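# Put the foam cube from the desk onto the low shelf

## Task

Pick up the foam cube on the desk and leave it resting on the top surface of the low shelf. It fails if the low shelf is not standing upright at the end, or if the robot tips over or is left leaning.

## Robot and tools

ROBOT. TidyBot++ is a wheeled base (0.54 m long, 0.50 m wide, 0.38 m tall, four powered casters) carrying one seven-joint arm with a right five-finger hand. The shoulder sits 0.12 m ahead of the base centre and 0.68 m above the floor. Link lengths: upper arm 0.42 m, forearm 0.31 m, hand 0.32 m from wrist to the hand point. The arm begins folded with the hand pointing down, up to 0.15 m past the base front. A downward-pointing hand reaches at most about 0.93 m above the floor, and only near the base.

FRAMES. Base frame: origin on the floor below the base centre, x forward, y left, z up, metres. hand_pose, hand_target and "target" all use it. The odometry frame is the base frame as it was at scene start; base_odometry there counts wheel turns only (slip reads as travel) and gives heading in rad, positive to the left, -3.142 to 3.142. base_tilt is in degrees, positive when leaning forward or right.

move. One action per call. Action keys: "base", "joints", "target", optional "speeds" and "min_time_s"; other keys: "cameras" and "blocking". Motions in one action start together.
- base: an object of relative offsets measured along the base's axes at the moment the command starts. translate_m: metres, forward positive, -2 to 2. strafe_m: metres, left positive, -2 to 2. rotate_rad: radians, counter-clockwise from above positive, -6.3 to 6.3.
- joints: absolute targets by name. joint_1_rad..joint_7_rad in radians. joint_2_rad and joint_4_rad are limited to ±2.249 and ±2.579, joint_6_rad to ±2.099; the others take any angle but go the shorter way (send steps under half a turn). joint_1_rad positive is clockwise from above, the opposite sense to heading. Finger keys hand_little, hand_ring, hand_middle, hand_index, hand_thumb_turn, hand_thumb_bend use a -1 to 1 scale, +1 open/straight, -1 closed; thumb_turn -1 puts the thumb opposite the fingers. hand_force_limit (-1 to 1) sets the stop force, roughly 0 N at -1 up to 10 N at +1 (15 N for thumb motors). hand_speed (-0.96 to 1) sets finger speed. Both start at 0 and -0.8.
- target: one list of seven numbers [x, y, z, qw, qx, qy, qz], an absolute pose of the hand point in the base frame, metres then quaternion. With it, "joints" may hold only the finger keys, hand_force_limit and hand_speed. The hand point's +z runs along straight fingers, +y out of the palm, +x across the palm away from the thumb. The hand usually settles within 4 cm and 10 degrees; to fix position add (wanted minus hand_pose) to the last target's x, y, z. To keep a loaded hand still, resend hand_target, not hand_pose.
- speeds: caps for this action only, per base key: translate_m and strafe_m 0.05-0.5 m/s (give it under only one of them when both are used), rotate_rad 0.1-1.57 rad/s.
- min_time_s: 0.1-8 s, the shortest duration of the arm motions.
- cameras: list of "base_camera", "wrist_camera" or "all". blocking: true (default) waits until everything rests; false returns in about 0.5 s.
No action runs past 15 s; a base move is cut at 14 s ("time_out"). An unknown key makes a call invalid; a value out of range is refused, and a refusal or an unrequested stop cancels the rest of that reply's move, wait and finished_scene calls.

Other tools: wait(seconds 0-10) lets time pass and returns state. stop brakes every running motion. zoom_image(camera, region [x0, y0, x1, y1] in image pixels, at most 504 by 504) magnifies the newest frame. show_instructions shows the reference pages. finished_scene(scene) ends the scene irreversibly; the goal must then hold with nobody touching it.

RESULTS. "move" reads done or the worst status. base_status, joint_status, hand_status per motion: done, moving, off_target (resting away from target, maybe still pushing), contact_stop, time_out, not_followed (a safety check withheld joint targets; "pose unreachable" for a target), torque_fault, limit_stop_at_motor_heat. joint_positions lists arm angles and finger positions on the -1..1 scale. hand_stopped_by gives six words for little, ring, middle, index, thumb_bend, thumb_turn: moving, target, force, stalled or fault. The *_load_n values are fingertip forces in N, positive when pushed open; a lost grip shows as loads near 0. motor_effort is percent of maximum torque, bracket = peak of last action. on_its_own reports uncommanded behaviour; "pictures" names image order; Motor temperatures follow joint order; "ARM HIT" means a hard self or base collision.

CAMERAS. base_camera: 644x364, mounted at about (0.22, 0, 0.34) m, looking ahead and down. wrist_camera: 504x504, at the wrist on the little-finger side, aimed at the hand point.

GRIPPING. With the thumb turned in front (hand_thumb_turn -1), thumb and fingers enclose objects about 0.035-0.065 m thick. Close gently with hand_speed -0.94 or lower and a modest hand_force_limit; faster closing can overshoot the force several times. A closing motor stops at the target or the force limit, then locks. To squeeze harder raise the limit and send a more-closed target; to release send a more-open one.

CAUTIONS. The arm does not avoid obstacles and keeps pushing when it touches furniture; a hand target low and close in front of the base can drive the arm into the base. The robot can tip if the raised arm snags while the base moves, if a raised hand is pushed sideways, or if the stretched arm swings; backing off or retracting the arm rights it. Torque faults (limits 104.5 N m joints 1-4, 51.3 N m joints 5-7) freeze the arm for 10 s. Held loads and stretched poses heat motors; at 75 °C the arm sinks. Carried objects make the arm sag; do not command a loaded joint to its reading. Avoid drops, letting go of moving objects, hard hits, strong pushes on the shelf (it must stay upright), and excess force on fingers.

Each tool is called after "Call:" by a JSON object that holds its "method" and its "body", one argument or row to a line.

Reference images:

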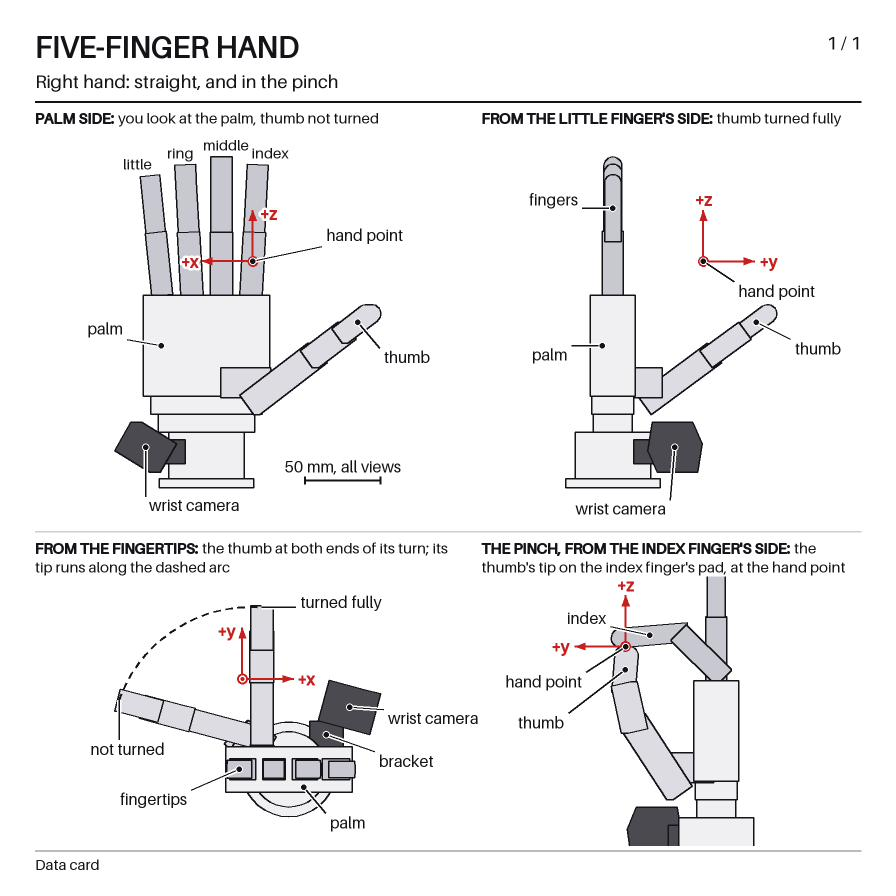

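## Session

Call:
{"method": "move", "body": {

}}

Scene clock: 0.00 s.
Motor temperatures (°C): [35 34 33 37 38 40 46]
base_odometry: x=+0.000 y=+0.000 heading=+0.000
base_tilt: forward=-0.4 right=+0.4
base_status: not commanded
joint_positions: joint_1_rad=+0.032 joint_2_rad=-0.382 joint_3_rad=+3.134 joint_4_rad=-2.560 joint_5_rad=+0.003 joint_6_rad=-0.883 joint_7_rad=+1.546 hand_little=+1.000 hand_ring=+1.000 hand_middle=+1.000 hand_index=+1.000 hand_thumb_turn=+1.000 hand_thumb_bend=+1.000 hand_force_limit=+0.000 hand_speed=-0.800
joint_status: not commanded
hand_stopped_by: target,target,target,target,target,target
little_load_n: 0.0
ring_load_n: 0.0
middle_load_n: 0.0
index_load_n: 0.0
thumb_bend_load_n: 0.0
thumb_turn_load_n: 0.0
motor_effort: joint_1_rad=+0 joint_2_rad=+2 joint_3_rad=+0 joint_4_rad=+10 joint_5_rad=+0 joint_6_rad=+1 joint_7_rad=+0
hand_pose: x=+0.2795 y=+0.0559 z=+0.5740 quat_wxyz=(+0.040, +0.024, +0.999, -0.003) (m; base frame)
hand_target: x=+0.2801 y=+0.0559 z=+0.5744 quat_wxyz=(+0.041, +0.024, +0.999, -0.003) (m; base frame)
hand_status: not commanded
pictures: base_camera, wrist_camera

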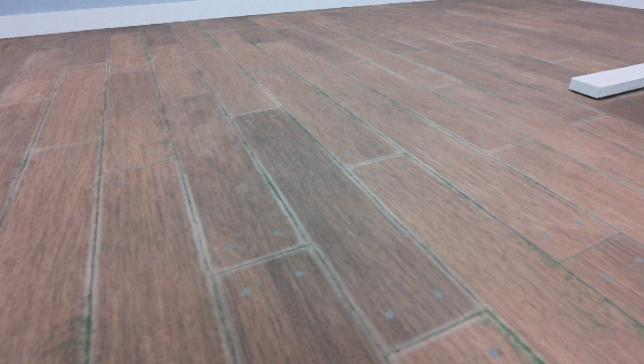

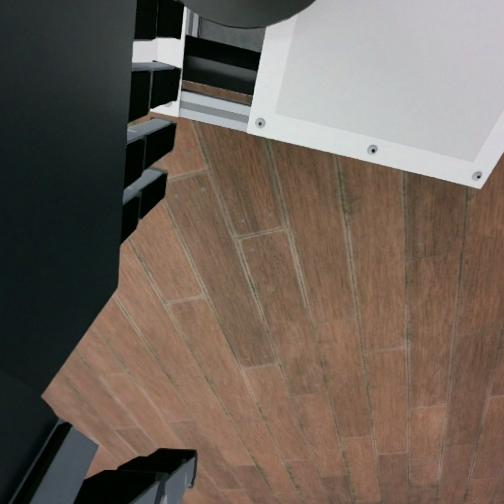

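Call:
{"method": "move", "body": {
  "joints": {"joint_1_rad":0,"joint_2_rad":-1.2,"joint_3_rad":3.142,"joint_4_rad":-2.03,"joint_5_rad":0,"joint_6_rad":-0.4,"joint_7_rad":-1.832},
  "cameras": ["all"]
}}

Scene clock: 10.50 s.
move: done
base_odometry: x=+0.000 y=+0.000 heading=+0.000
base_tilt: forward=-0.4 right=+0.4
base_status: not commanded
joint_positions: joint_1_rad=+0.024 joint_2_rad=-1.179 joint_3_rad=+3.134 joint_4_rad=-2.051 joint_5_rad=+0.003 joint_6_rad=-0.478 joint_7_rad=+4.382 hand_little=+1.000 hand_ring=+1.000 hand_middle=+1.000 hand_index=+1.000 hand_thumb_turn=+1.000 hand_thumb_bend=+1.000 hand_force_limit=+0.000 hand_speed=-0.800
joint_status: all done
hand_stopped_by: target,target,target,target,target,target
little_load_n: 0.0
ring_load_n: 0.0
middle_load_n: 0.0
index_load_n: 0.0
thumb_bend_load_n: 0.5
thumb_turn_load_n: 0.0
motor_effort: joint_1_rad=+0(2) joint_2_rad=+16(18) joint_3_rad=+1(2) joint_4_rad=+13(16) joint_5_rad=+0(1) joint_6_rad=+7(8) joint_7_rad=+0(2)
hand_pose: x=+0.2946 y=-0.0469 z=+1.0683 quat_wxyz=(+0.117, -0.616, +0.106, -0.772) (m; base frame)
hand_target: x=+0.2775 y=-0.0490 z=+1.1114 quat_wxyz=(+0.106, -0.572, +0.075, -0.810) (m; base frame)
hand_status: not commanded
pictures: base_camera, wrist_camera
camera_calibration:
wrist_camera: T_world_to_cam=[[0.0188714, -0.9986, -0.0494246, 0.000876187], [-0.277264, 0.0422678, -0.959864, 1.11202], [0.960608, 0.0318176, -0.276078, 0.123992], [0, 0, 0, 1]] pos_world=[0.189197, -0.0500726, 1.10166]

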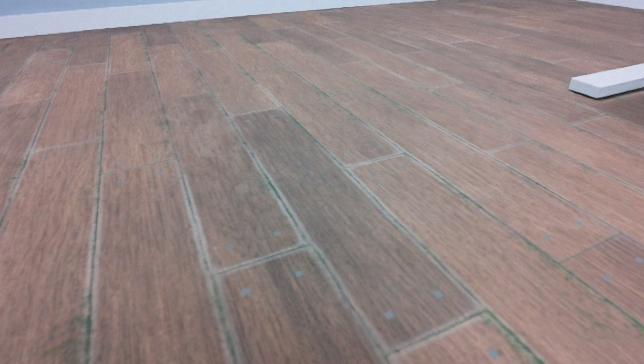

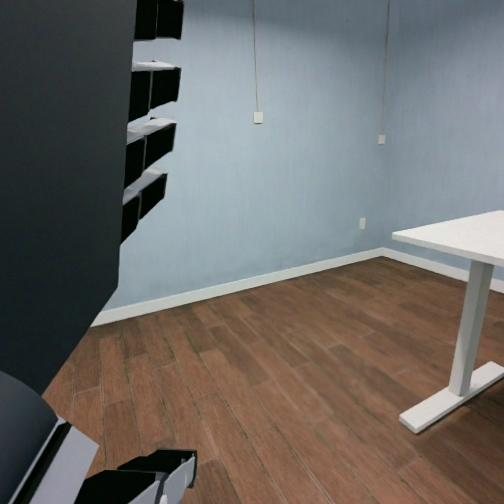

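Call:
{"method": "move", "body": {
  "base": {"rotate_rad":-0.8},
  "cameras": ["all"]
}}

Call:
{"method": "move", "body": {
  "base": {"rotate_rad":-0.9},
  "cameras": ["all"]
}}

Scene clock: 16.17 s.
move: done
base_odometry: x=+0.000 y=+0.000 heading=-0.799
base_tilt: forward=-0.4 right=+0.4
base_status: done
joint_positions: joint_1_rad=+0.019 joint_2_rad=-1.179 joint_3_rad=+3.134 joint_4_rad=-2.051 joint_5_rad=+0.003 joint_6_rad=-0.478 joint_7_rad=+4.385 hand_little=+1.000 hand_ring=+1.000 hand_middle=+1.000 hand_index=+1.000 hand_thumb_turn=+1.000 hand_thumb_bend=+1.000 hand_force_limit=+0.000 hand_speed=-0.800
joint_status: not commanded
hand_stopped_by: target,target,target,target,target,target
little_load_n: 0.0
ring_load_n: 0.5
middle_load_n: 0.5
index_load_n: 0.0
thumb_bend_load_n: 0.5
thumb_turn_load_n: 0.0
motor_effort: joint_1_rad=+0(1) joint_2_rad=+16(16) joint_3_rad=+1(2) joint_4_rad=+13(14) joint_5_rad=+0(0) joint_6_rad=+7(8) joint_7_rad=-1(1)
hand_pose: x=+0.2948 y=-0.0463 z=+1.0685 quat_wxyz=(+0.117, -0.616, +0.104, -0.772) (m; base frame)
hand_target: x=+0.2775 y=-0.0490 z=+1.1114 quat_wxyz=(+0.106, -0.572, +0.075, -0.810) (m; base frame)
hand_status: not commanded
pictures: base_camera, wrist_camera
camera_calibration:
wrist_camera: T_world_to_cam=[[0.0228714, -0.998646, -0.046728, -0.00254833], [-0.277409, 0.0385653, -0.959978, 1.11221], [0.96048, 0.0349188, -0.276151, 0.124187], [0, 0, 0, 1]] pos_world=[0.189316, -0.049774, 1.10187]

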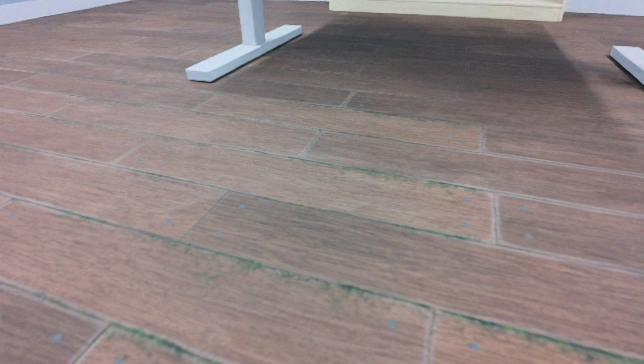

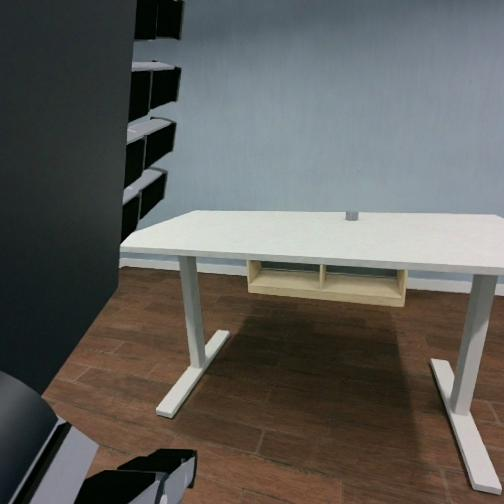

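Scene clock: 17.97 s.
move: done
base_odometry: x=+0.000 y=+0.000 heading=-1.698
base_tilt: forward=-0.4 right=+0.4
base_status: done
joint_positions: joint_1_rad=+0.018 joint_2_rad=-1.179 joint_3_rad=+3.134 joint_4_rad=-2.051 joint_5_rad=+0.003 joint_6_rad=-0.478 joint_7_rad=+4.385 hand_little=+1.000 hand_ring=+1.000 hand_middle=+1.000 hand_index=+1.000 hand_thumb_turn=+1.000 hand_thumb_bend=+1.000 hand_force_limit=+0.000 hand_speed=-0.800
joint_status: not commanded
hand_stopped_by: target,target,target,target,target,target
little_load_n: 0.0
ring_load_n: 0.0
middle_load_n: 0.0
index_load_n: 0.0
thumb_bend_load_n: 0.5
thumb_turn_load_n: 0.0
motor_effort: joint_1_rad=+0(1) joint_2_rad=+16(16) joint_3_rad=+1(2) joint_4_rad=+14(14) joint_5_rad=+0(0) joint_6_rad=+8(8) joint_7_rad=+0(1)
hand_pose: x=+0.2949 y=-0.0460 z=+1.0685 quat_wxyz=(+0.118, -0.616, +0.103, -0.772) (m; base frame)
hand_target: x=+0.2775 y=-0.0490 z=+1.1114 quat_wxyz=(+0.106, -0.572, +0.075, -0.810) (m; base frame)
hand_status: not commanded
pictures: base_camera, wrist_camera
camera_calibration:
wrist_camera: T_world_to_cam=[[0.0243556, -0.998615, -0.0466352, -0.00283176], [-0.277469, 0.0380636, -0.95998, 1.11222], [0.960426, 0.0363207, -0.276158, 0.124168], [0, 0, 0, 1]] pos_world=[0.189423, -0.049673, 1.10187]

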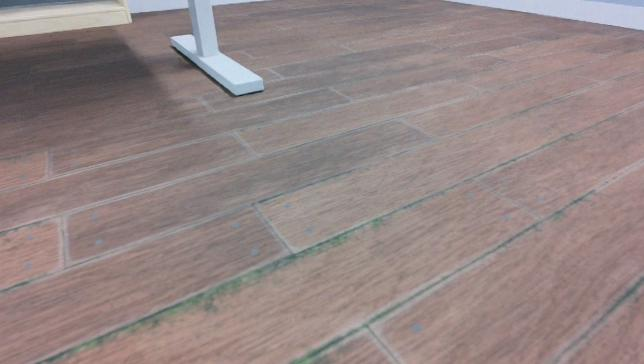

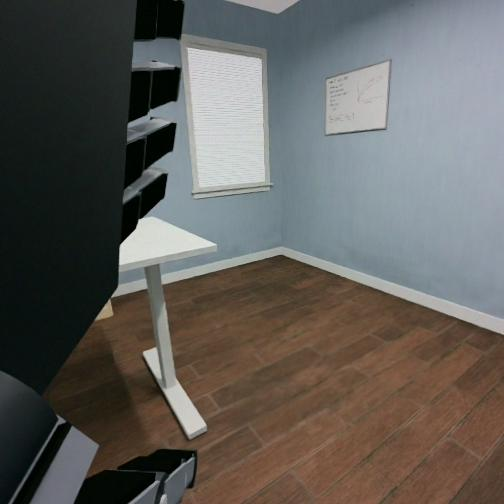

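Call:
{"method": "move", "body": {
  "base": {"rotate_rad":0.85},
  "cameras": ["all"]
}}

Call:
{"method": "zoom_image", "body": {
  "camera": "wrist_camera",
  "region": [200, 180, 480, 340]
}}

Call:
{"method": "zoom_image", "body": {
  "camera": "base_camera",
  "region": [150, 0, 644, 120]
}}

Scene clock: 30.43 s.
move: done
base_odometry: x=+0.000 y=+0.000 heading=-0.849
base_tilt: forward=-0.4 right=+0.3
base_status: done
joint_positions: joint_1_rad=+0.016 joint_2_rad=-1.179 joint_3_rad=+3.134 joint_4_rad=-2.051 joint_5_rad=+0.003 joint_6_rad=-0.478 joint_7_rad=+4.385 hand_little=+1.000 hand_ring=+1.000 hand_middle=+1.000 hand_index=+1.000 hand_thumb_turn=+1.000 hand_thumb_bend=+1.000 hand_force_limit=+0.000 hand_speed=-0.800
joint_status: not commanded
hand_stopped_by: target,target,target,target,target,target
little_load_n: 0.0
ring_load_n: -0.5
middle_load_n: 0.0
index_load_n: 0.0
thumb_bend_load_n: 0.0
thumb_turn_load_n: 0.0
motor_effort: joint_1_rad=+1(1) joint_2_rad=+16(17) joint_3_rad=+1(2) joint_4_rad=+13(14) joint_5_rad=+0(0) joint_6_rad=+7(8) joint_7_rad=+0(1)
hand_pose: x=+0.2950 y=-0.0457 z=+1.0685 quat_wxyz=(+0.118, -0.616, +0.103, -0.772) (m; base frame)
hand_target: x=+0.2775 y=-0.0490 z=+1.1114 quat_wxyz=(+0.106, -0.572, +0.075, -0.810) (m; base frame)
hand_status: not commanded
pictures: base_camera, wrist_camera
camera_calibration:
wrist_camera: T_world_to_cam=[[0.0258112, -0.998578, -0.0466416, -0.00300024], [-0.277532, 0.037665, -0.959978, 1.11224], [0.96037, 0.0377227, -0.276165, 0.12415], [0, 0, 0, 1]] pos_world=[0.18953, -0.0495718, 1.10187]

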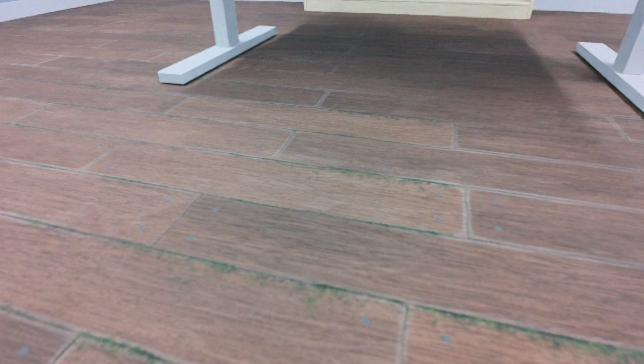

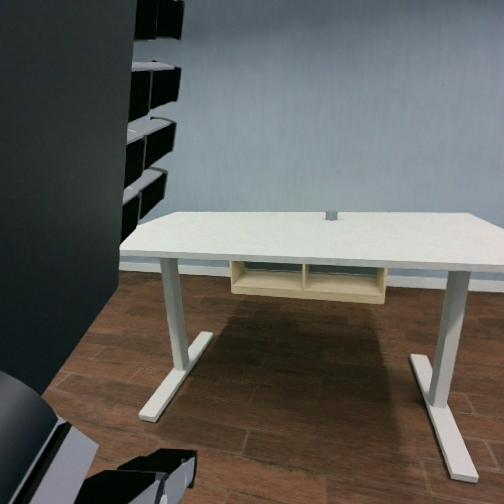

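Scaled by 1.800.

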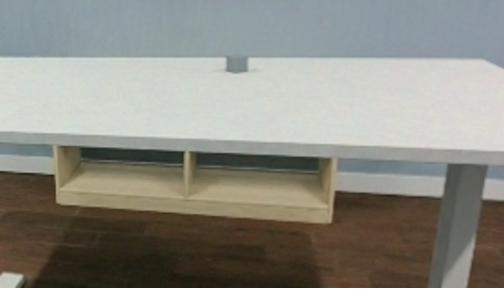

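Scaled by 1.020.

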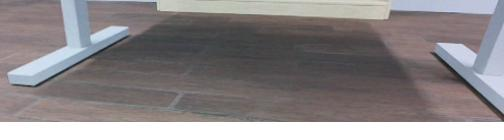

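Call:
{"method": "move", "body": {
  "base": {"rotate_rad":-0.24},
  "cameras": ["all"]
}}

Call:
{"method": "move", "body": {
  "base": {"strafe_m":-1.35},
  "cameras": ["all"]
}}

Call:
{"method": "move", "body": {
  "base": {"translate_m":2.0, "rotate_rad":0.8},
  "cameras": ["all"]
}}

Scene clock: 191.43 s.
move: done
base_odometry: x=+0.000 y=+0.000 heading=-1.087
base_tilt: forward=-0.4 right=+0.4
base_status: done
joint_positions: joint_1_rad=+0.016 joint_2_rad=-1.179 joint_3_rad=+3.134 joint_4_rad=-2.051 joint_5_rad=+0.003 joint_6_rad=-0.478 joint_7_rad=+4.385 hand_little=+1.000 hand_ring=+1.000 hand_middle=+1.000 hand_index=+1.000 hand_thumb_turn=+1.000 hand_thumb_bend=+1.000 hand_force_limit=+0.000 hand_speed=-0.800
joint_status: not commanded
hand_stopped_by: target,target,target,target,target,target
little_load_n: 0.0
ring_load_n: 0.0
middle_load_n: 0.0
index_load_n: 0.0
thumb_bend_load_n: 0.0
thumb_turn_load_n: 0.0
motor_effort: joint_1_rad=+0(1) joint_2_rad=+16(16) joint_3_rad=+1(2) joint_4_rad=+13(14) joint_5_rad=+0(0) joint_6_rad=+7(8) joint_7_rad=+1(1)
hand_pose: x=+0.2950 y=-0.0457 z=+1.0685 quat_wxyz=(+0.119, -0.616, +0.103, -0.772) (m; base frame)
hand_target: x=+0.2775 y=-0.0490 z=+1.1114 quat_wxyz=(+0.106, -0.572, +0.075, -0.810) (m; base frame)
hand_status: not commanded
pictures: base_camera, wrist_camera
camera_calibration:
wrist_camera: T_world_to_cam=[[0.0259347, -0.998578, -0.0465734, -0.00309887], [-0.277532, 0.0375653, -0.959982, 1.11224], [0.960366, 0.0378225, -0.276163, 0.124153], [0, 0, 0, 1]] pos_world=[0.18953, -0.0495718, 1.10187]

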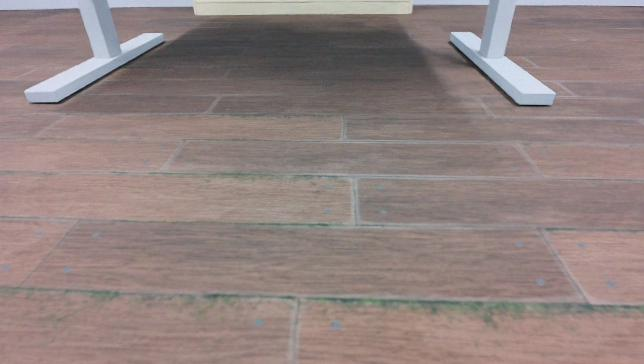

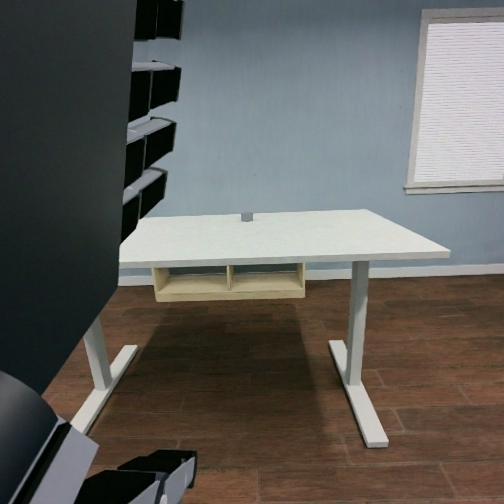

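Scene clock: 195.23 s.
move: done
base_odometry: x=-1.196 y=-0.628 heading=-1.087
base_tilt: forward=-0.4 right=+0.4
base_status: done
joint_positions: joint_1_rad=+0.014 joint_2_rad=-1.179 joint_3_rad=+3.135 joint_4_rad=-2.051 joint_5_rad=+0.003 joint_6_rad=-0.477 joint_7_rad=+4.385 hand_little=+1.000 hand_ring=+1.000 hand_middle=+1.000 hand_index=+1.000 hand_thumb_turn=+1.000 hand_thumb_bend=+1.000 hand_force_limit=+0.000 hand_speed=-0.800
joint_status: not commanded
hand_stopped_by: target,target,target,target,target,target
little_load_n: 0.0
ring_load_n: 0.0
middle_load_n: 0.0
index_load_n: 0.0
thumb_bend_load_n: 0.0
thumb_turn_load_n: 0.0
motor_effort: joint_1_rad=+0(2) joint_2_rad=+16(17) joint_3_rad=+1(3) joint_4_rad=+13(14) joint_5_rad=+0(1) joint_6_rad=+7(8) joint_7_rad=+0(1)
hand_pose: x=+0.2951 y=-0.0456 z=+1.0685 quat_wxyz=(+0.120, -0.616, +0.102, -0.772) (m; base frame)
hand_target: x=+0.2775 y=-0.0490 z=+1.1114 quat_wxyz=(+0.106, -0.572, +0.075, -0.810) (m; base frame)
hand_status: not commanded
pictures: base_camera, wrist_camera
camera_calibration:
wrist_camera: T_world_to_cam=[[0.0281898, -0.998477, -0.0474268, -0.00278053], [-0.277442, 0.0377662, -0.96, 1.11229], [0.960329, 0.0402204, -0.275955, 0.12395], [0, 0, 0, 1]] pos_world=[0.189641, -0.0497684, 1.10187]

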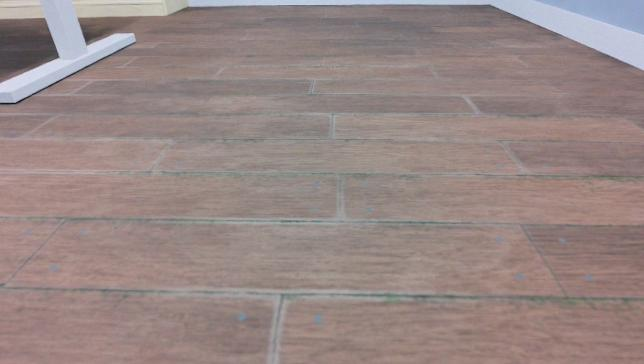

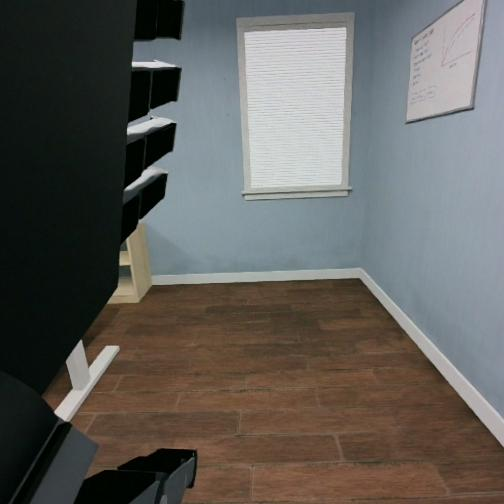

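Scene clock: 200.37 s.
move: done
base_odometry: x=-0.265 y=-2.398 heading=-0.286
base_tilt: forward=-0.4 right=+0.4
base_status: done
joint_positions: joint_1_rad=+0.013 joint_2_rad=-1.181 joint_3_rad=+3.135 joint_4_rad=-2.050 joint_5_rad=+0.003 joint_6_rad=-0.476 joint_7_rad=+4.385 hand_little=+1.000 hand_ring=+1.000 hand_middle=+1.000 hand_index=+1.000 hand_thumb_turn=+1.000 hand_thumb_bend=+1.000 hand_force_limit=+0.000 hand_speed=-0.800
joint_status: not commanded
hand_stopped_by: target,target,target,target,target,target
little_load_n: 0.5
ring_load_n: 0.0
middle_load_n: 0.0
index_load_n: 0.0
thumb_bend_load_n: 0.0
thumb_turn_load_n: 0.0
motor_effort: joint_1_rad=+0(1) joint_2_rad=+15(19) joint_3_rad=+0(2) joint_4_rad=+13(14) joint_5_rad=+0(1) joint_6_rad=+7(8) joint_7_rad=+0(2)
hand_pose: x=+0.2942 y=-0.0455 z=+1.0697 quat_wxyz=(+0.120, -0.615, +0.102, -0.773) (m; base frame)
hand_target: x=+0.2775 y=-0.0490 z=+1.1114 quat_wxyz=(+0.106, -0.572, +0.075, -0.810) (m; base frame)
hand_status: not commanded
pictures: base_camera, wrist_camera
camera_calibration:
wrist_camera: T_world_to_cam=[[0.0291415, -0.99846, -0.0472138, -0.00302951], [-0.273465, 0.0374682, -0.961152, 1.11316], [0.96144, 0.0409207, -0.271952, 0.120598], [0, 0, 0, 1]] pos_world=[0.188552, -0.0496679, 1.10257]

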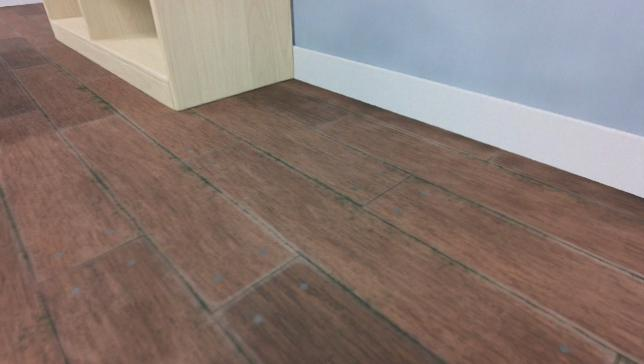

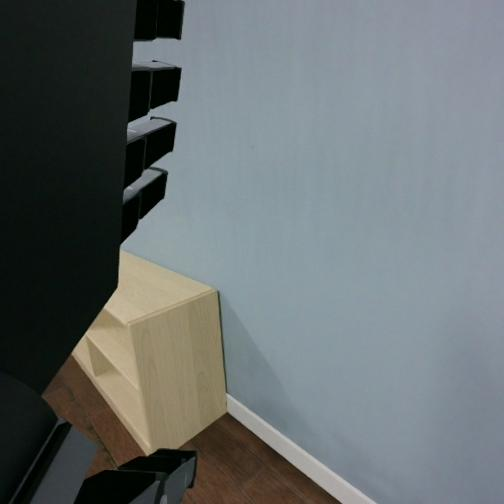

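Call:
{"method": "move", "body": {
  "base": {"rotate_rad":0.8},
  "cameras": ["all"]
}}

Scene clock: 231.97 s.
move: done
base_odometry: x=-0.265 y=-2.398 heading=+0.513
base_tilt: forward=-0.4 right=+0.4
base_status: done
joint_positions: joint_1_rad=+0.012 joint_2_rad=-1.181 joint_3_rad=+3.135 joint_4_rad=-2.050 joint_5_rad=+0.003 joint_6_rad=-0.476 joint_7_rad=+4.385 hand_little=+1.000 hand_ring=+1.000 hand_middle=+1.000 hand_index=+1.000 hand_thumb_turn=+1.000 hand_thumb_bend=+1.000 hand_force_limit=+0.000 hand_speed=-0.800
joint_status: not commanded
hand_stopped_by: target,target,target,target,target,target
little_load_n: 0.0
ring_load_n: 0.0
middle_load_n: 0.0
index_load_n: 0.0
thumb_bend_load_n: 0.0
thumb_turn_load_n: 0.0
motor_effort: joint_1_rad=+0(1) joint_2_rad=+15(17) joint_3_rad=+0(2) joint_4_rad=+14(14) joint_5_rad=+0(0) joint_6_rad=+7(8) joint_7_rad=-1(1)
hand_pose: x=+0.2942 y=-0.0454 z=+1.0697 quat_wxyz=(+0.120, -0.615, +0.102, -0.773) (m; base frame)
hand_target: x=+0.2775 y=-0.0490 z=+1.1114 quat_wxyz=(+0.106, -0.572, +0.075, -0.810) (m; base frame)
hand_status: not commanded
pictures: base_camera, wrist_camera
camera_calibration:
wrist_camera: T_world_to_cam=[[0.0296787, -0.998446, -0.0471622, -0.0031867], [-0.273501, 0.0372707, -0.961149, 1.11316], [0.961414, 0.0414246, -0.27197, 0.120645], [0, 0, 0, 1]] pos_world=[0.188554, -0.0496676, 1.10257]

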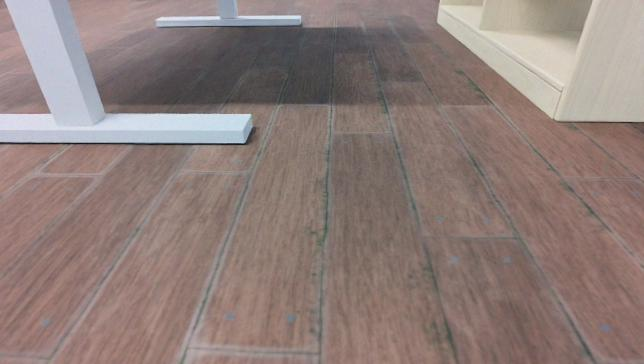

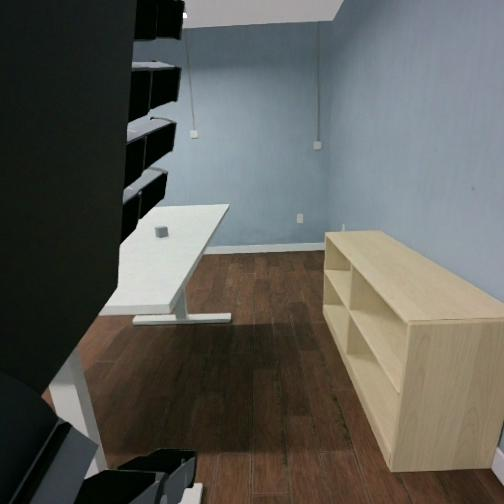

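Call:
{"method": "move", "body": {
  "base": {"strafe_m":-0.15},
  "joints": {"joint_1_rad":0,"joint_2_rad":-0.6,"joint_3_rad":3.142,"joint_4_rad":-2.2,"joint_5_rad":0,"joint_6_rad":-0.7,"joint_7_rad":3.142,"hand_thumb_turn":-1},
  "cameras": ["base_camera"]
}}

Call:
{"method": "move", "body": {
  "base": {"translate_m":0.7},
  "speeds": {"translate_m":0.3},
  "cameras": ["all"]
}}

Scene clock: 311.43 s.
move: done
base_odometry: x=-0.191 y=-2.529 heading=+0.513
base_tilt: forward=-0.4 right=+0.3
base_status: done
joint_positions: joint_1_rad=+0.010 joint_2_rad=-0.617 joint_3_rad=+3.137 joint_4_rad=-2.187 joint_5_rad=+0.003 joint_6_rad=-0.630 joint_7_rad=+3.208 hand_little=+1.000 hand_ring=+1.000 hand_middle=+1.000 hand_index=+1.000 hand_thumb_turn=-1.000 hand_thumb_bend=+1.000 hand_force_limit=+0.000 hand_speed=-0.800
joint_status: all done
hand_stopped_by: target,target,target,target,target,target
little_load_n: 0.0
ring_load_n: 0.0
middle_load_n: 0.0
index_load_n: 0.0
thumb_bend_load_n: 0.0
thumb_turn_load_n: 0.0
motor_effort: joint_1_rad=+0(2) joint_2_rad=+2(18) joint_3_rad=+1(3) joint_4_rad=+15(17) joint_5_rad=+0(1) joint_6_rad=+6(8) joint_7_rad=-1(2)
hand_pose: x=+0.4141 y=+0.0259 z=+0.7855 quat_wxyz=(+0.307, -0.650, +0.610, -0.334) (m; base frame)
hand_target: x=+0.3957 y=+0.0320 z=+0.7604 quat_wxyz=(+0.289, -0.645, +0.645, -0.289) (m; base frame)
hand_status: not commanded
pictures: base_camera

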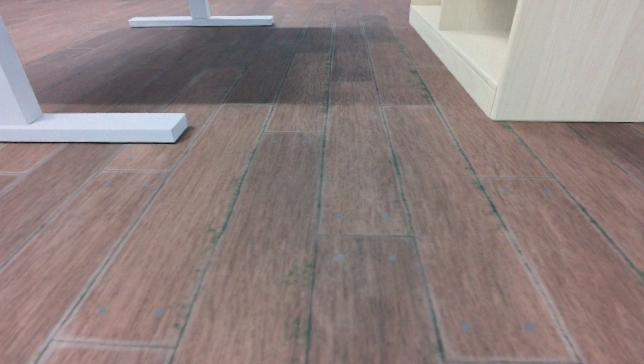

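Scene clock: 314.60 s.
move: done
base_odometry: x=+0.419 y=-2.185 heading=+0.513
base_tilt: forward=-0.4 right=+0.4
base_status: done
joint_positions: joint_1_rad=+0.010 joint_2_rad=-0.610 joint_3_rad=+3.137 joint_4_rad=-2.187 joint_5_rad=+0.003 joint_6_rad=-0.632 joint_7_rad=+3.208 hand_little=+1.000 hand_ring=+1.000 hand_middle=+1.000 hand_index=+1.000 hand_thumb_turn=-1.000 hand_thumb_bend=+1.000 hand_force_limit=+0.000 hand_speed=-0.800
joint_status: not commanded
hand_stopped_by: target,target,target,target,target,target
little_load_n: 0.0
ring_load_n: 0.0
middle_load_n: 0.0
index_load_n: 0.0
thumb_bend_load_n: 0.0
thumb_turn_load_n: 0.0
motor_effort: joint_1_rad=+0(1) joint_2_rad=+2(6) joint_3_rad=+0(1) joint_4_rad=+16(16) joint_5_rad=+0(1) joint_6_rad=+6(7) joint_7_rad=+0(1)
hand_pose: x=+0.4141 y=+0.0259 z=+0.7827 quat_wxyz=(+0.304, -0.651, +0.612, -0.331) (m; base frame)
hand_target: x=+0.3957 y=+0.0320 z=+0.7604 quat_wxyz=(+0.289, -0.645, +0.645, -0.289) (m; base frame)
hand_status: not commanded
pictures: base_camera, wrist_camera
camera_calibration:
wrist_camera: T_world_to_cam=[[-0.543726, -0.324239, -0.7741, 0.83996], [-0.558428, 0.828316, 0.0452911, 0.177347], [0.626514, 0.456905, -0.631441, 0.333669], [0, 0, 0, 1]] pos_world=[0.346696, -0.0270058, 0.852873]

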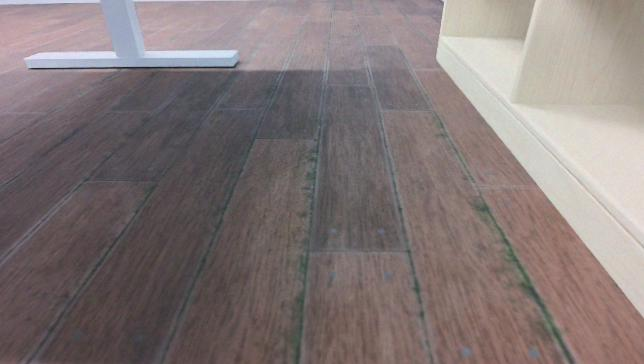

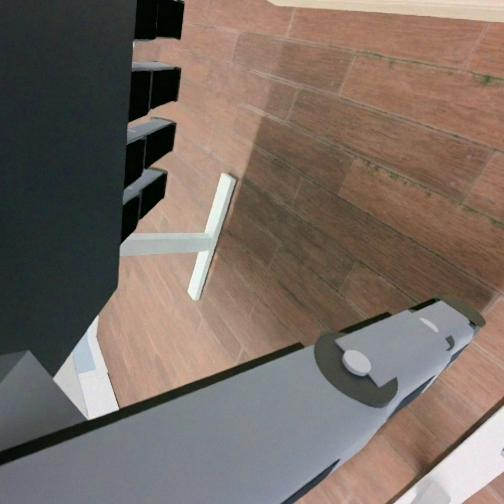

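Call:
{"method": "move", "body": {
  "base": {"translate_m":0.614},
  "speeds": {"translate_m":0.3},
  "joints": {"joint_1_rad":0,"joint_2_rad":-0.1,"joint_3_rad":3.142,"joint_4_rad":-1.0,"joint_5_rad":0,"joint_6_rad":-1.4,"joint_7_rad":3.142},
  "min_time_s": 2.5,
  "cameras": ["all"]
}}

Call:
{"method": "move", "body": {
  "joints": {"joint_1_rad":-1.571},
  "min_time_s": 3,
  "cameras": ["all"]
}}

Scene clock: 334.93 s.
move: done
base_odometry: x=+0.954 y=-1.884 heading=+0.513
base_tilt: forward=-0.4 right=+0.3
base_status: done
joint_positions: joint_1_rad=+0.010 joint_2_rad=-0.112 joint_3_rad=+3.137 joint_4_rad=-1.027 joint_5_rad=+0.003 joint_6_rad=-1.329 joint_7_rad=+3.208 hand_little=+1.000 hand_ring=+1.000 hand_middle=+1.000 hand_index=+1.000 hand_thumb_turn=-1.000 hand_thumb_bend=+1.000 hand_force_limit=+0.000 hand_speed=-0.800
joint_status: all done
hand_stopped_by: target,target,target,target,target,target
little_load_n: 0.0
ring_load_n: 0.0
middle_load_n: 0.0
index_load_n: 0.0
thumb_bend_load_n: 0.0
thumb_turn_load_n: 0.0
motor_effort: joint_1_rad=+1(1) joint_2_rad=-9(13) joint_3_rad=+0(2) joint_4_rad=+13(17) joint_5_rad=+0(2) joint_6_rad=+6(7) joint_7_rad=+0(2)
hand_pose: x=+0.5345 y=+0.0251 z=+1.0420 quat_wxyz=(+0.294, -0.656, +0.618, -0.318) (m; base frame)
hand_target: x=+0.5233 y=+0.0320 z=+1.0364 quat_wxyz=(+0.289, -0.645, +0.645, -0.289) (m; base frame)
hand_status: not commanded
pictures: base_camera, wrist_camera
camera_calibration:
wrist_camera: T_world_to_cam=[[-0.570968, -0.321601, -0.75536, 1.10074], [-0.555576, 0.828754, 0.0671048, 0.209155], [0.604426, 0.457974, -0.651866, 0.455381], [0, 0, 0, 1]] pos_world=[0.469445, -0.0278915, 1.11427]

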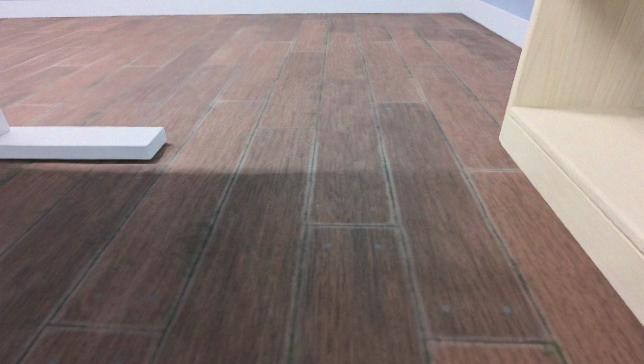

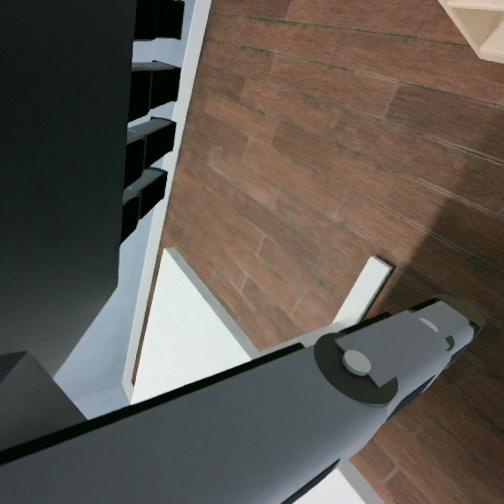

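Scene clock: 338.23 s.
move: done
base_odometry: x=+0.954 y=-1.884 heading=+0.513
base_tilt: forward=-0.4 right=+0.3
base_status: not commanded
joint_positions: joint_1_rad=-1.549 joint_2_rad=-0.112 joint_3_rad=+3.137 joint_4_rad=-1.027 joint_5_rad=+0.003 joint_6_rad=-1.330 joint_7_rad=+3.208 hand_little=+1.000 hand_ring=+1.000 hand_middle=+1.000 hand_index=+1.000 hand_thumb_turn=-1.000 hand_thumb_bend=+1.000 hand_force_limit=+0.000 hand_speed=-0.800
joint_status: all done
hand_stopped_by: target,target,target,target,target,target
little_load_n: 0.0
ring_load_n: 0.0
middle_load_n: 0.0
index_load_n: 0.0
thumb_bend_load_n: 0.0
thumb_turn_load_n: 0.0
motor_effort: joint_1_rad=+0(1) joint_2_rad=-9(10) joint_3_rad=-1(1) joint_4_rad=+13(14) joint_5_rad=+0(1) joint_6_rad=+5(6) joint_7_rad=-1(1)
hand_pose: x=+0.0990 y=+0.4155 z=+1.0418 quat_wxyz=(+0.433, -0.901, -0.022, -0.020) (m; base frame)
hand_target: x=+0.0870 y=+0.4043 z=+1.0364 quat_wxyz=(+0.408, -0.913, +0.000, +0.000) (m; base frame)
hand_status: not commanded
pictures: base_camera, wrist_camera
camera_calibration:
wrist_camera: T_world_to_cam=[[0.314467, -0.57557, -0.754871, 0.994936], [-0.835574, -0.545201, 0.0676154, 0.241757], [-0.450474, 0.609487, -0.652379, 0.581668], [0, 0, 0, 1]] pos_world=[0.151157, 0.349942, 1.11417]

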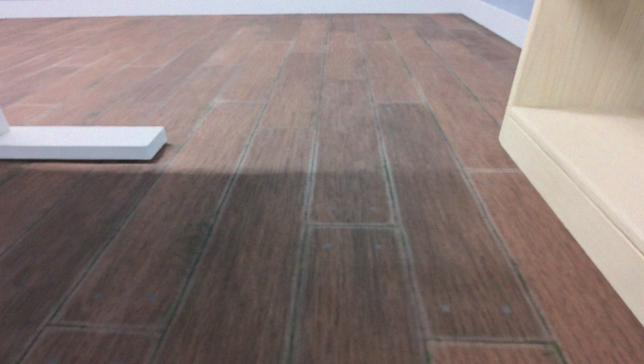

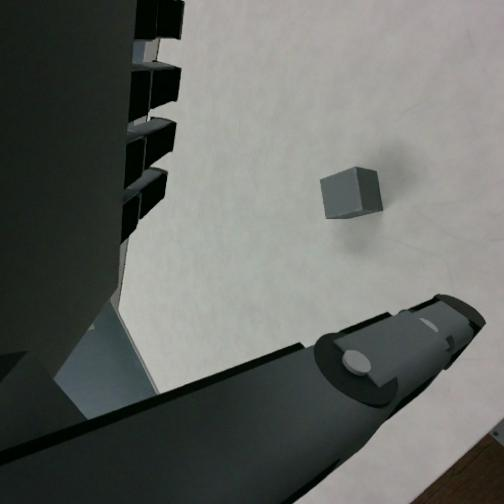

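Call:
{"method": "zoom_image", "body": {
  "camera": "wrist_camera",
  "region": [280, 130, 420, 250]
}}

Scaled by 3.600.

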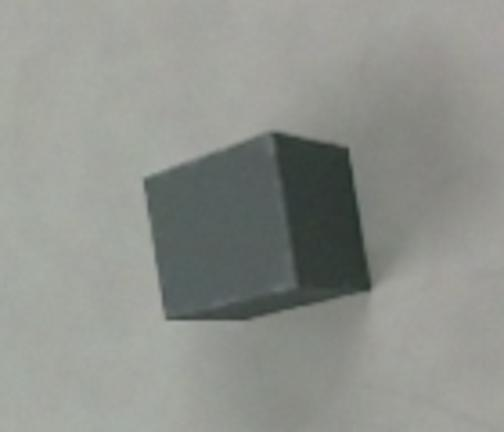

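Call:
{"method": "move", "body": {
  "base": {"translate_m":0.304,"strafe_m":0.132},
  "speeds": {"translate_m":0.25},
  "joints": {"joint_1_rad":-2.264,"joint_2_rad":-0.1,"joint_3_rad":3.142,"joint_4_rad":-1.0,"joint_5_rad":0,"joint_6_rad":-1.47,"joint_7_rad":3.08,"hand_little":1,"hand_force_limit":-0.7},
  "min_time_s": 2.5
}}

Call:
{"method": "move", "body": {
  "joints": {"joint_1_rad":-2.264,"joint_2_rad":0.053,"joint_3_rad":3.142,"joint_4_rad":-1.168,"joint_5_rad":0,"joint_6_rad":-1.18,"joint_7_rad":3.08},
  "min_time_s": 2.5,
  "cameras": ["all"]
}}

Call:
{"method": "zoom_image", "body": {
  "camera": "wrist_camera",
  "region": [260, 130, 500, 330]
}}

Scene clock: 407.53 s.
move: done
base_odometry: x=+1.154 y=-1.619 heading=+0.513
base_tilt: forward=-0.4 right=+0.3
base_status: done
joint_positions: joint_1_rad=-2.243 joint_2_rad=-0.112 joint_3_rad=+3.138 joint_4_rad=-1.026 joint_5_rad=+0.003 joint_6_rad=-1.400 joint_7_rad=+3.147 hand_little=+1.000 hand_ring=+1.000 hand_middle=+1.000 hand_index=+1.000 hand_thumb_turn=-1.000 hand_thumb_bend=+1.000 hand_force_limit=-0.700 hand_speed=-0.800
joint_status: all done
hand_stopped_by: target,target,target,target,target,target
little_load_n: 0.0
ring_load_n: 0.0
middle_load_n: 0.0
index_load_n: 0.0
thumb_bend_load_n: 0.0
thumb_turn_load_n: 0.0
motor_effort: joint_1_rad=+0(2) joint_2_rad=-9(10) joint_3_rad=-1(2) joint_4_rad=+13(14) joint_5_rad=+0(2) joint_6_rad=+6(7) joint_7_rad=+0(2)
hand_pose: x=-0.1545 y=+0.2914 z=+1.0293 quat_wxyz=(+0.380, -0.863, -0.305, +0.131) (m; base frame)
hand_target: x=-0.1558 y=+0.2750 z=+1.0244 quat_wxyz=(+0.350, -0.881, -0.288, +0.139) (m; base frame)
hand_status: not commanded
pictures: none

Scene clock: 410.37 s.
move: done
base_odometry: x=+1.154 y=-1.619 heading=+0.513
base_tilt: forward=-0.4 right=+0.4
base_status: not commanded
joint_positions: joint_1_rad=-2.243 joint_2_rad=+0.025 joint_3_rad=+3.138 joint_4_rad=-1.154 joint_5_rad=+0.003 joint_6_rad=-1.253 joint_7_rad=+3.146 hand_little=+1.000 hand_ring=+1.000 hand_middle=+1.000 hand_index=+1.000 hand_thumb_turn=-1.000 hand_thumb_bend=+1.000 hand_force_limit=-0.700 hand_speed=-0.800
joint_status: all done
hand_stopped_by: target,target,target,target,target,target
little_load_n: 0.0
ring_load_n: 0.0
middle_load_n: 0.0
index_load_n: -0.5
thumb_bend_load_n: 0.0
thumb_turn_load_n: 0.0
motor_effort: joint_1_rad=+0(2) joint_2_rad=-15(16) joint_3_rad=+0(2) joint_4_rad=+14(15) joint_5_rad=+0(1) joint_6_rad=+4(7) joint_7_rad=+0(2)
hand_pose: x=-0.1961 y=+0.3434 z=+0.9390 quat_wxyz=(+0.329, -0.884, -0.313, +0.113) (m; base frame)
hand_target: x=-0.2228 y=+0.3557 z=+0.9328 quat_wxyz=(+0.336, -0.886, -0.289, +0.133) (m; base frame)
hand_status: not commanded
pictures: base_camera, wrist_camera
camera_calibration:
wrist_camera: T_world_to_cam=[[0.653594, -0.390503, -0.648323, 0.871511], [-0.345009, -0.916159, 0.204013, 0.0583331], [-0.673634, 0.0903355, -0.733523, 0.636299], [0, 0, 0, 1]] pos_world=[-0.120856, 0.336289, 1.01986]

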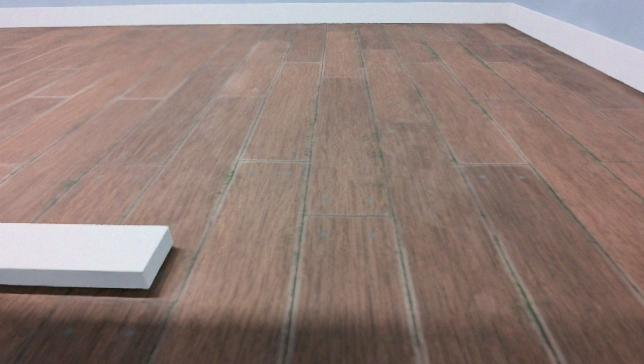

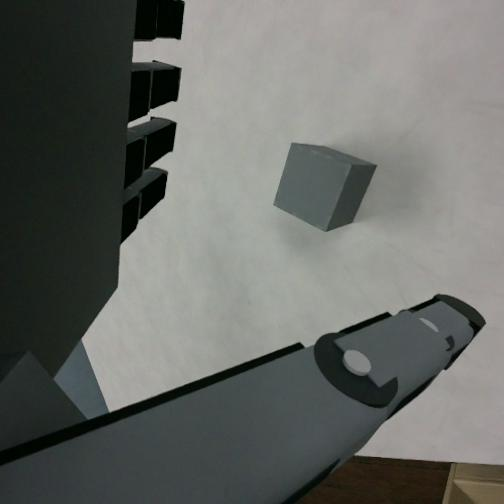

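Scaled by 2.100.

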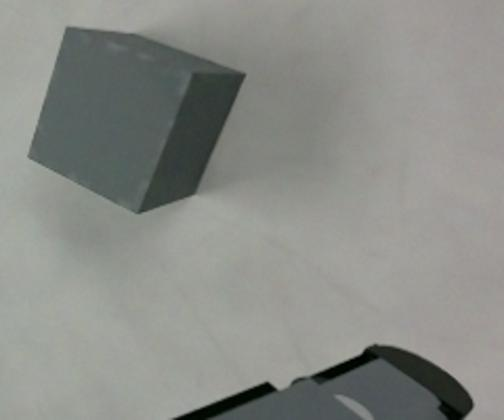

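Call:
{"method": "move", "body": {
  "joints": {"joint_1_rad":-2.264,"joint_2_rad":0.03,"joint_3_rad":3.142,"joint_4_rad":-1.30,"joint_5_rad":0,"joint_6_rad":-0.91,"joint_7_rad":3.07,"hand_index":0.5,"hand_middle":0.5},
  "min_time_s": 2,
  "cameras": ["wrist_camera"]
}}

Scene clock: 459.27 s.
move: done
base_odometry: x=+1.154 y=-1.619 heading=+0.513
base_tilt: forward=-0.4 right=+0.4
base_status: not commanded
joint_positions: joint_1_rad=-2.243 joint_2_rad=+0.025 joint_3_rad=+3.138 joint_4_rad=-1.285 joint_5_rad=+0.003 joint_6_rad=-0.986 joint_7_rad=+3.136 hand_little=+1.000 hand_ring=+1.000 hand_middle=+0.500 hand_index=+0.500 hand_thumb_turn=-1.000 hand_thumb_bend=+1.000 hand_force_limit=-0.700 hand_speed=-0.800
joint_status: all done
hand_stopped_by: target,target,target,target,target,target
little_load_n: 0.0
ring_load_n: 0.0
middle_load_n: 0.0
index_load_n: 0.0
thumb_bend_load_n: -0.5
thumb_turn_load_n: 0.0
motor_effort: joint_1_rad=+0(2) joint_2_rad=-15(17) joint_3_rad=+0(1) joint_4_rad=+15(16) joint_5_rad=+0(1) joint_6_rad=+6(6) joint_7_rad=-1(1)
hand_pose: x=-0.2282 y=+0.3824 z=+0.9252 quat_wxyz=(+0.388, -0.861, -0.300, +0.136) (m; base frame)
hand_target: x=-0.2505 y=+0.3882 z=+0.9322 quat_wxyz=(+0.404, -0.857, -0.275, +0.162) (m; base frame)
hand_status: not commanded
pictures: wrist_camera
camera_calibration:
wrist_camera: T_world_to_cam=[[0.58803, -0.323182, -0.741467, 0.944244], [-0.335281, -0.931632, 0.140171, 0.153074], [-0.736076, 0.166175, -0.656185, 0.486221], [0, 0, 0, 1]] pos_world=[-0.146025, 0.366974, 0.99772]

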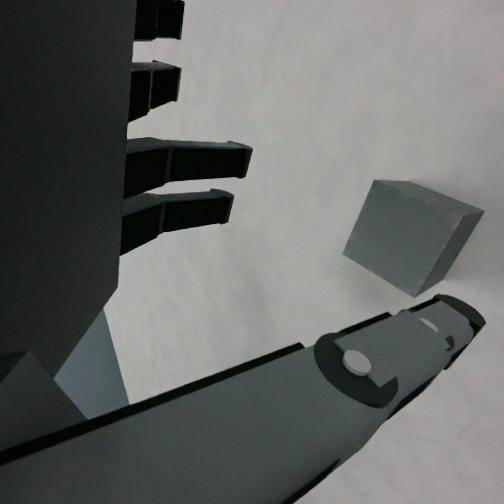

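Call:
{"method": "move", "body": {
  "joints": {"joint_1_rad":-2.264,"joint_2_rad":-0.055,"joint_3_rad":3.142,"joint_4_rad":-1.572,"joint_5_rad":0,"joint_6_rad":-0.71,"joint_7_rad":3.07},
  "min_time_s": 3,
  "cameras": ["wrist_camera"]
}}

Scene clock: 479.40 s.
move: done
base_odometry: x=+1.154 y=-1.619 heading=+0.513
base_tilt: forward=-0.3 right=+0.3
base_status: not commanded
joint_positions: joint_1_rad=-2.243 joint_2_rad=-0.019 joint_3_rad=+3.138 joint_4_rad=-1.557 joint_5_rad=+0.003 joint_6_rad=-0.785 joint_7_rad=+3.136 hand_little=+1.000 hand_ring=+1.000 hand_middle=+0.500 hand_index=+0.500 hand_thumb_turn=-1.000 hand_thumb_bend=+1.000 hand_force_limit=-0.700 hand_speed=-0.800
joint_status: all done
hand_stopped_by: target,target,target,target,target,target
little_load_n: 0.0
ring_load_n: -0.5
middle_load_n: 0.0
index_load_n: 0.0
thumb_bend_load_n: 0.0
thumb_turn_load_n: 0.0
motor_effort: joint_1_rad=+0(1) joint_2_rad=-14(18) joint_3_rad=-1(1) joint_4_rad=+15(16) joint_5_rad=+0(1) joint_6_rad=+5(6) joint_7_rad=-1(2)
hand_pose: x=-0.2187 y=+0.3704 z=+0.8490 quat_wxyz=(+0.376, -0.866, -0.302, +0.132) (m; base frame)
hand_target: x=-0.2352 y=+0.3697 z=+0.8765 quat_wxyz=(+0.410, -0.854, -0.274, +0.165) (m; base frame)
hand_status: not commanded
pictures: wrist_camera
camera_calibration:
wrist_camera: T_world_to_cam=[[0.600921, -0.338514, -0.724087, 0.872067], [-0.337402, -0.928655, 0.15414, 0.142225], [-0.724605, 0.151683, -0.672264, 0.466741], [0, 0, 0, 1]] pos_world=[-0.137854, 0.356489, 0.923303]

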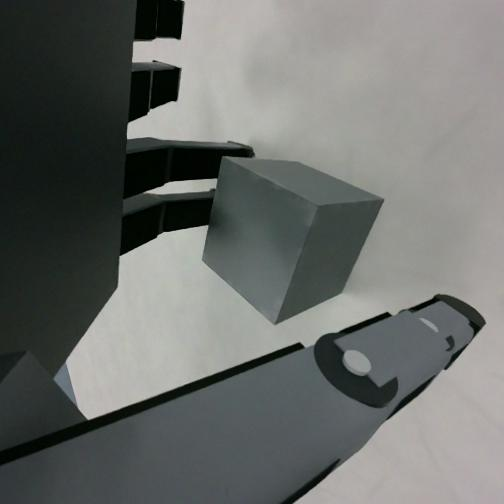

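Call:
{"method": "move", "body": {
  "joints": {"hand_speed":-0.92,"hand_force_limit":-0.6,"hand_index":-0.3,"hand_middle":-0.3,"hand_thumb_bend":0.2},
  "cameras": ["wrist_camera"]
}}

Scene clock: 489.53 s.
move: off_target
base_odometry: x=+1.154 y=-1.619 heading=+0.513
base_tilt: forward=-0.4 right=+0.4
base_status: not commanded
joint_positions: joint_1_rad=-2.243 joint_2_rad=-0.020 joint_3_rad=+3.138 joint_4_rad=-1.557 joint_5_rad=+0.003 joint_6_rad=-0.782 joint_7_rad=+3.136 hand_little=+1.000 hand_ring=+1.000 hand_middle=-0.015 hand_index=-0.023 hand_thumb_turn=-1.000 hand_thumb_bend=+0.732 hand_force_limit=-0.600 hand_speed=-0.920
joint_status: hand_middle off_target (ended at -0.015, target -0.300); hand_index off_target (ended at -0.023, target -0.300); hand_thumb_bend off_target (ended at +0.732, target +0.200); the others done
hand_stopped_by: target,target,force,force,force,target
little_load_n: 0.0
ring_load_n: 0.0
middle_load_n: 2.0
index_load_n: 2.0
thumb_bend_load_n: 3.5
thumb_turn_load_n: -1.0
motor_effort: joint_1_rad=+0(1) joint_2_rad=-14(15) joint_3_rad=+0(1) joint_4_rad=+16(16) joint_5_rad=+0(1) joint_6_rad=+6(6) joint_7_rad=-1(2)
hand_pose: x=-0.2191 y=+0.3708 z=+0.8499 quat_wxyz=(+0.377, -0.865, -0.302, +0.132) (m; base frame)
hand_target: x=-0.2352 y=+0.3697 z=+0.8765 quat_wxyz=(+0.410, -0.854, -0.274, +0.165) (m; base frame)
hand_status: not commanded
pictures: wrist_camera
camera_calibration:
wrist_camera: T_world_to_cam=[[0.599316, -0.336703, -0.726259, 0.873843], [-0.337179, -0.929014, 0.152459, 0.143989], [-0.726038, 0.153508, -0.670302, 0.464432], [0, 0, 0, 1]] pos_world=[-0.137963, 0.356699, 0.923993]

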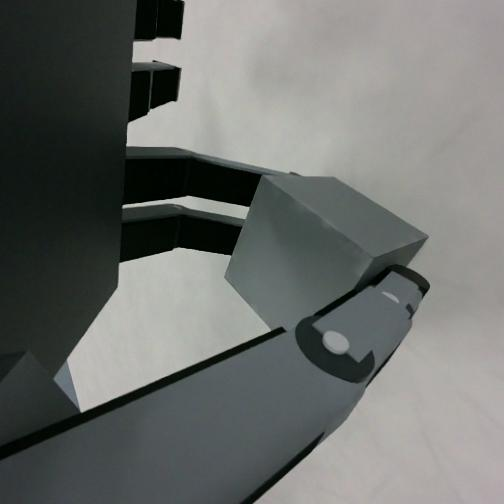

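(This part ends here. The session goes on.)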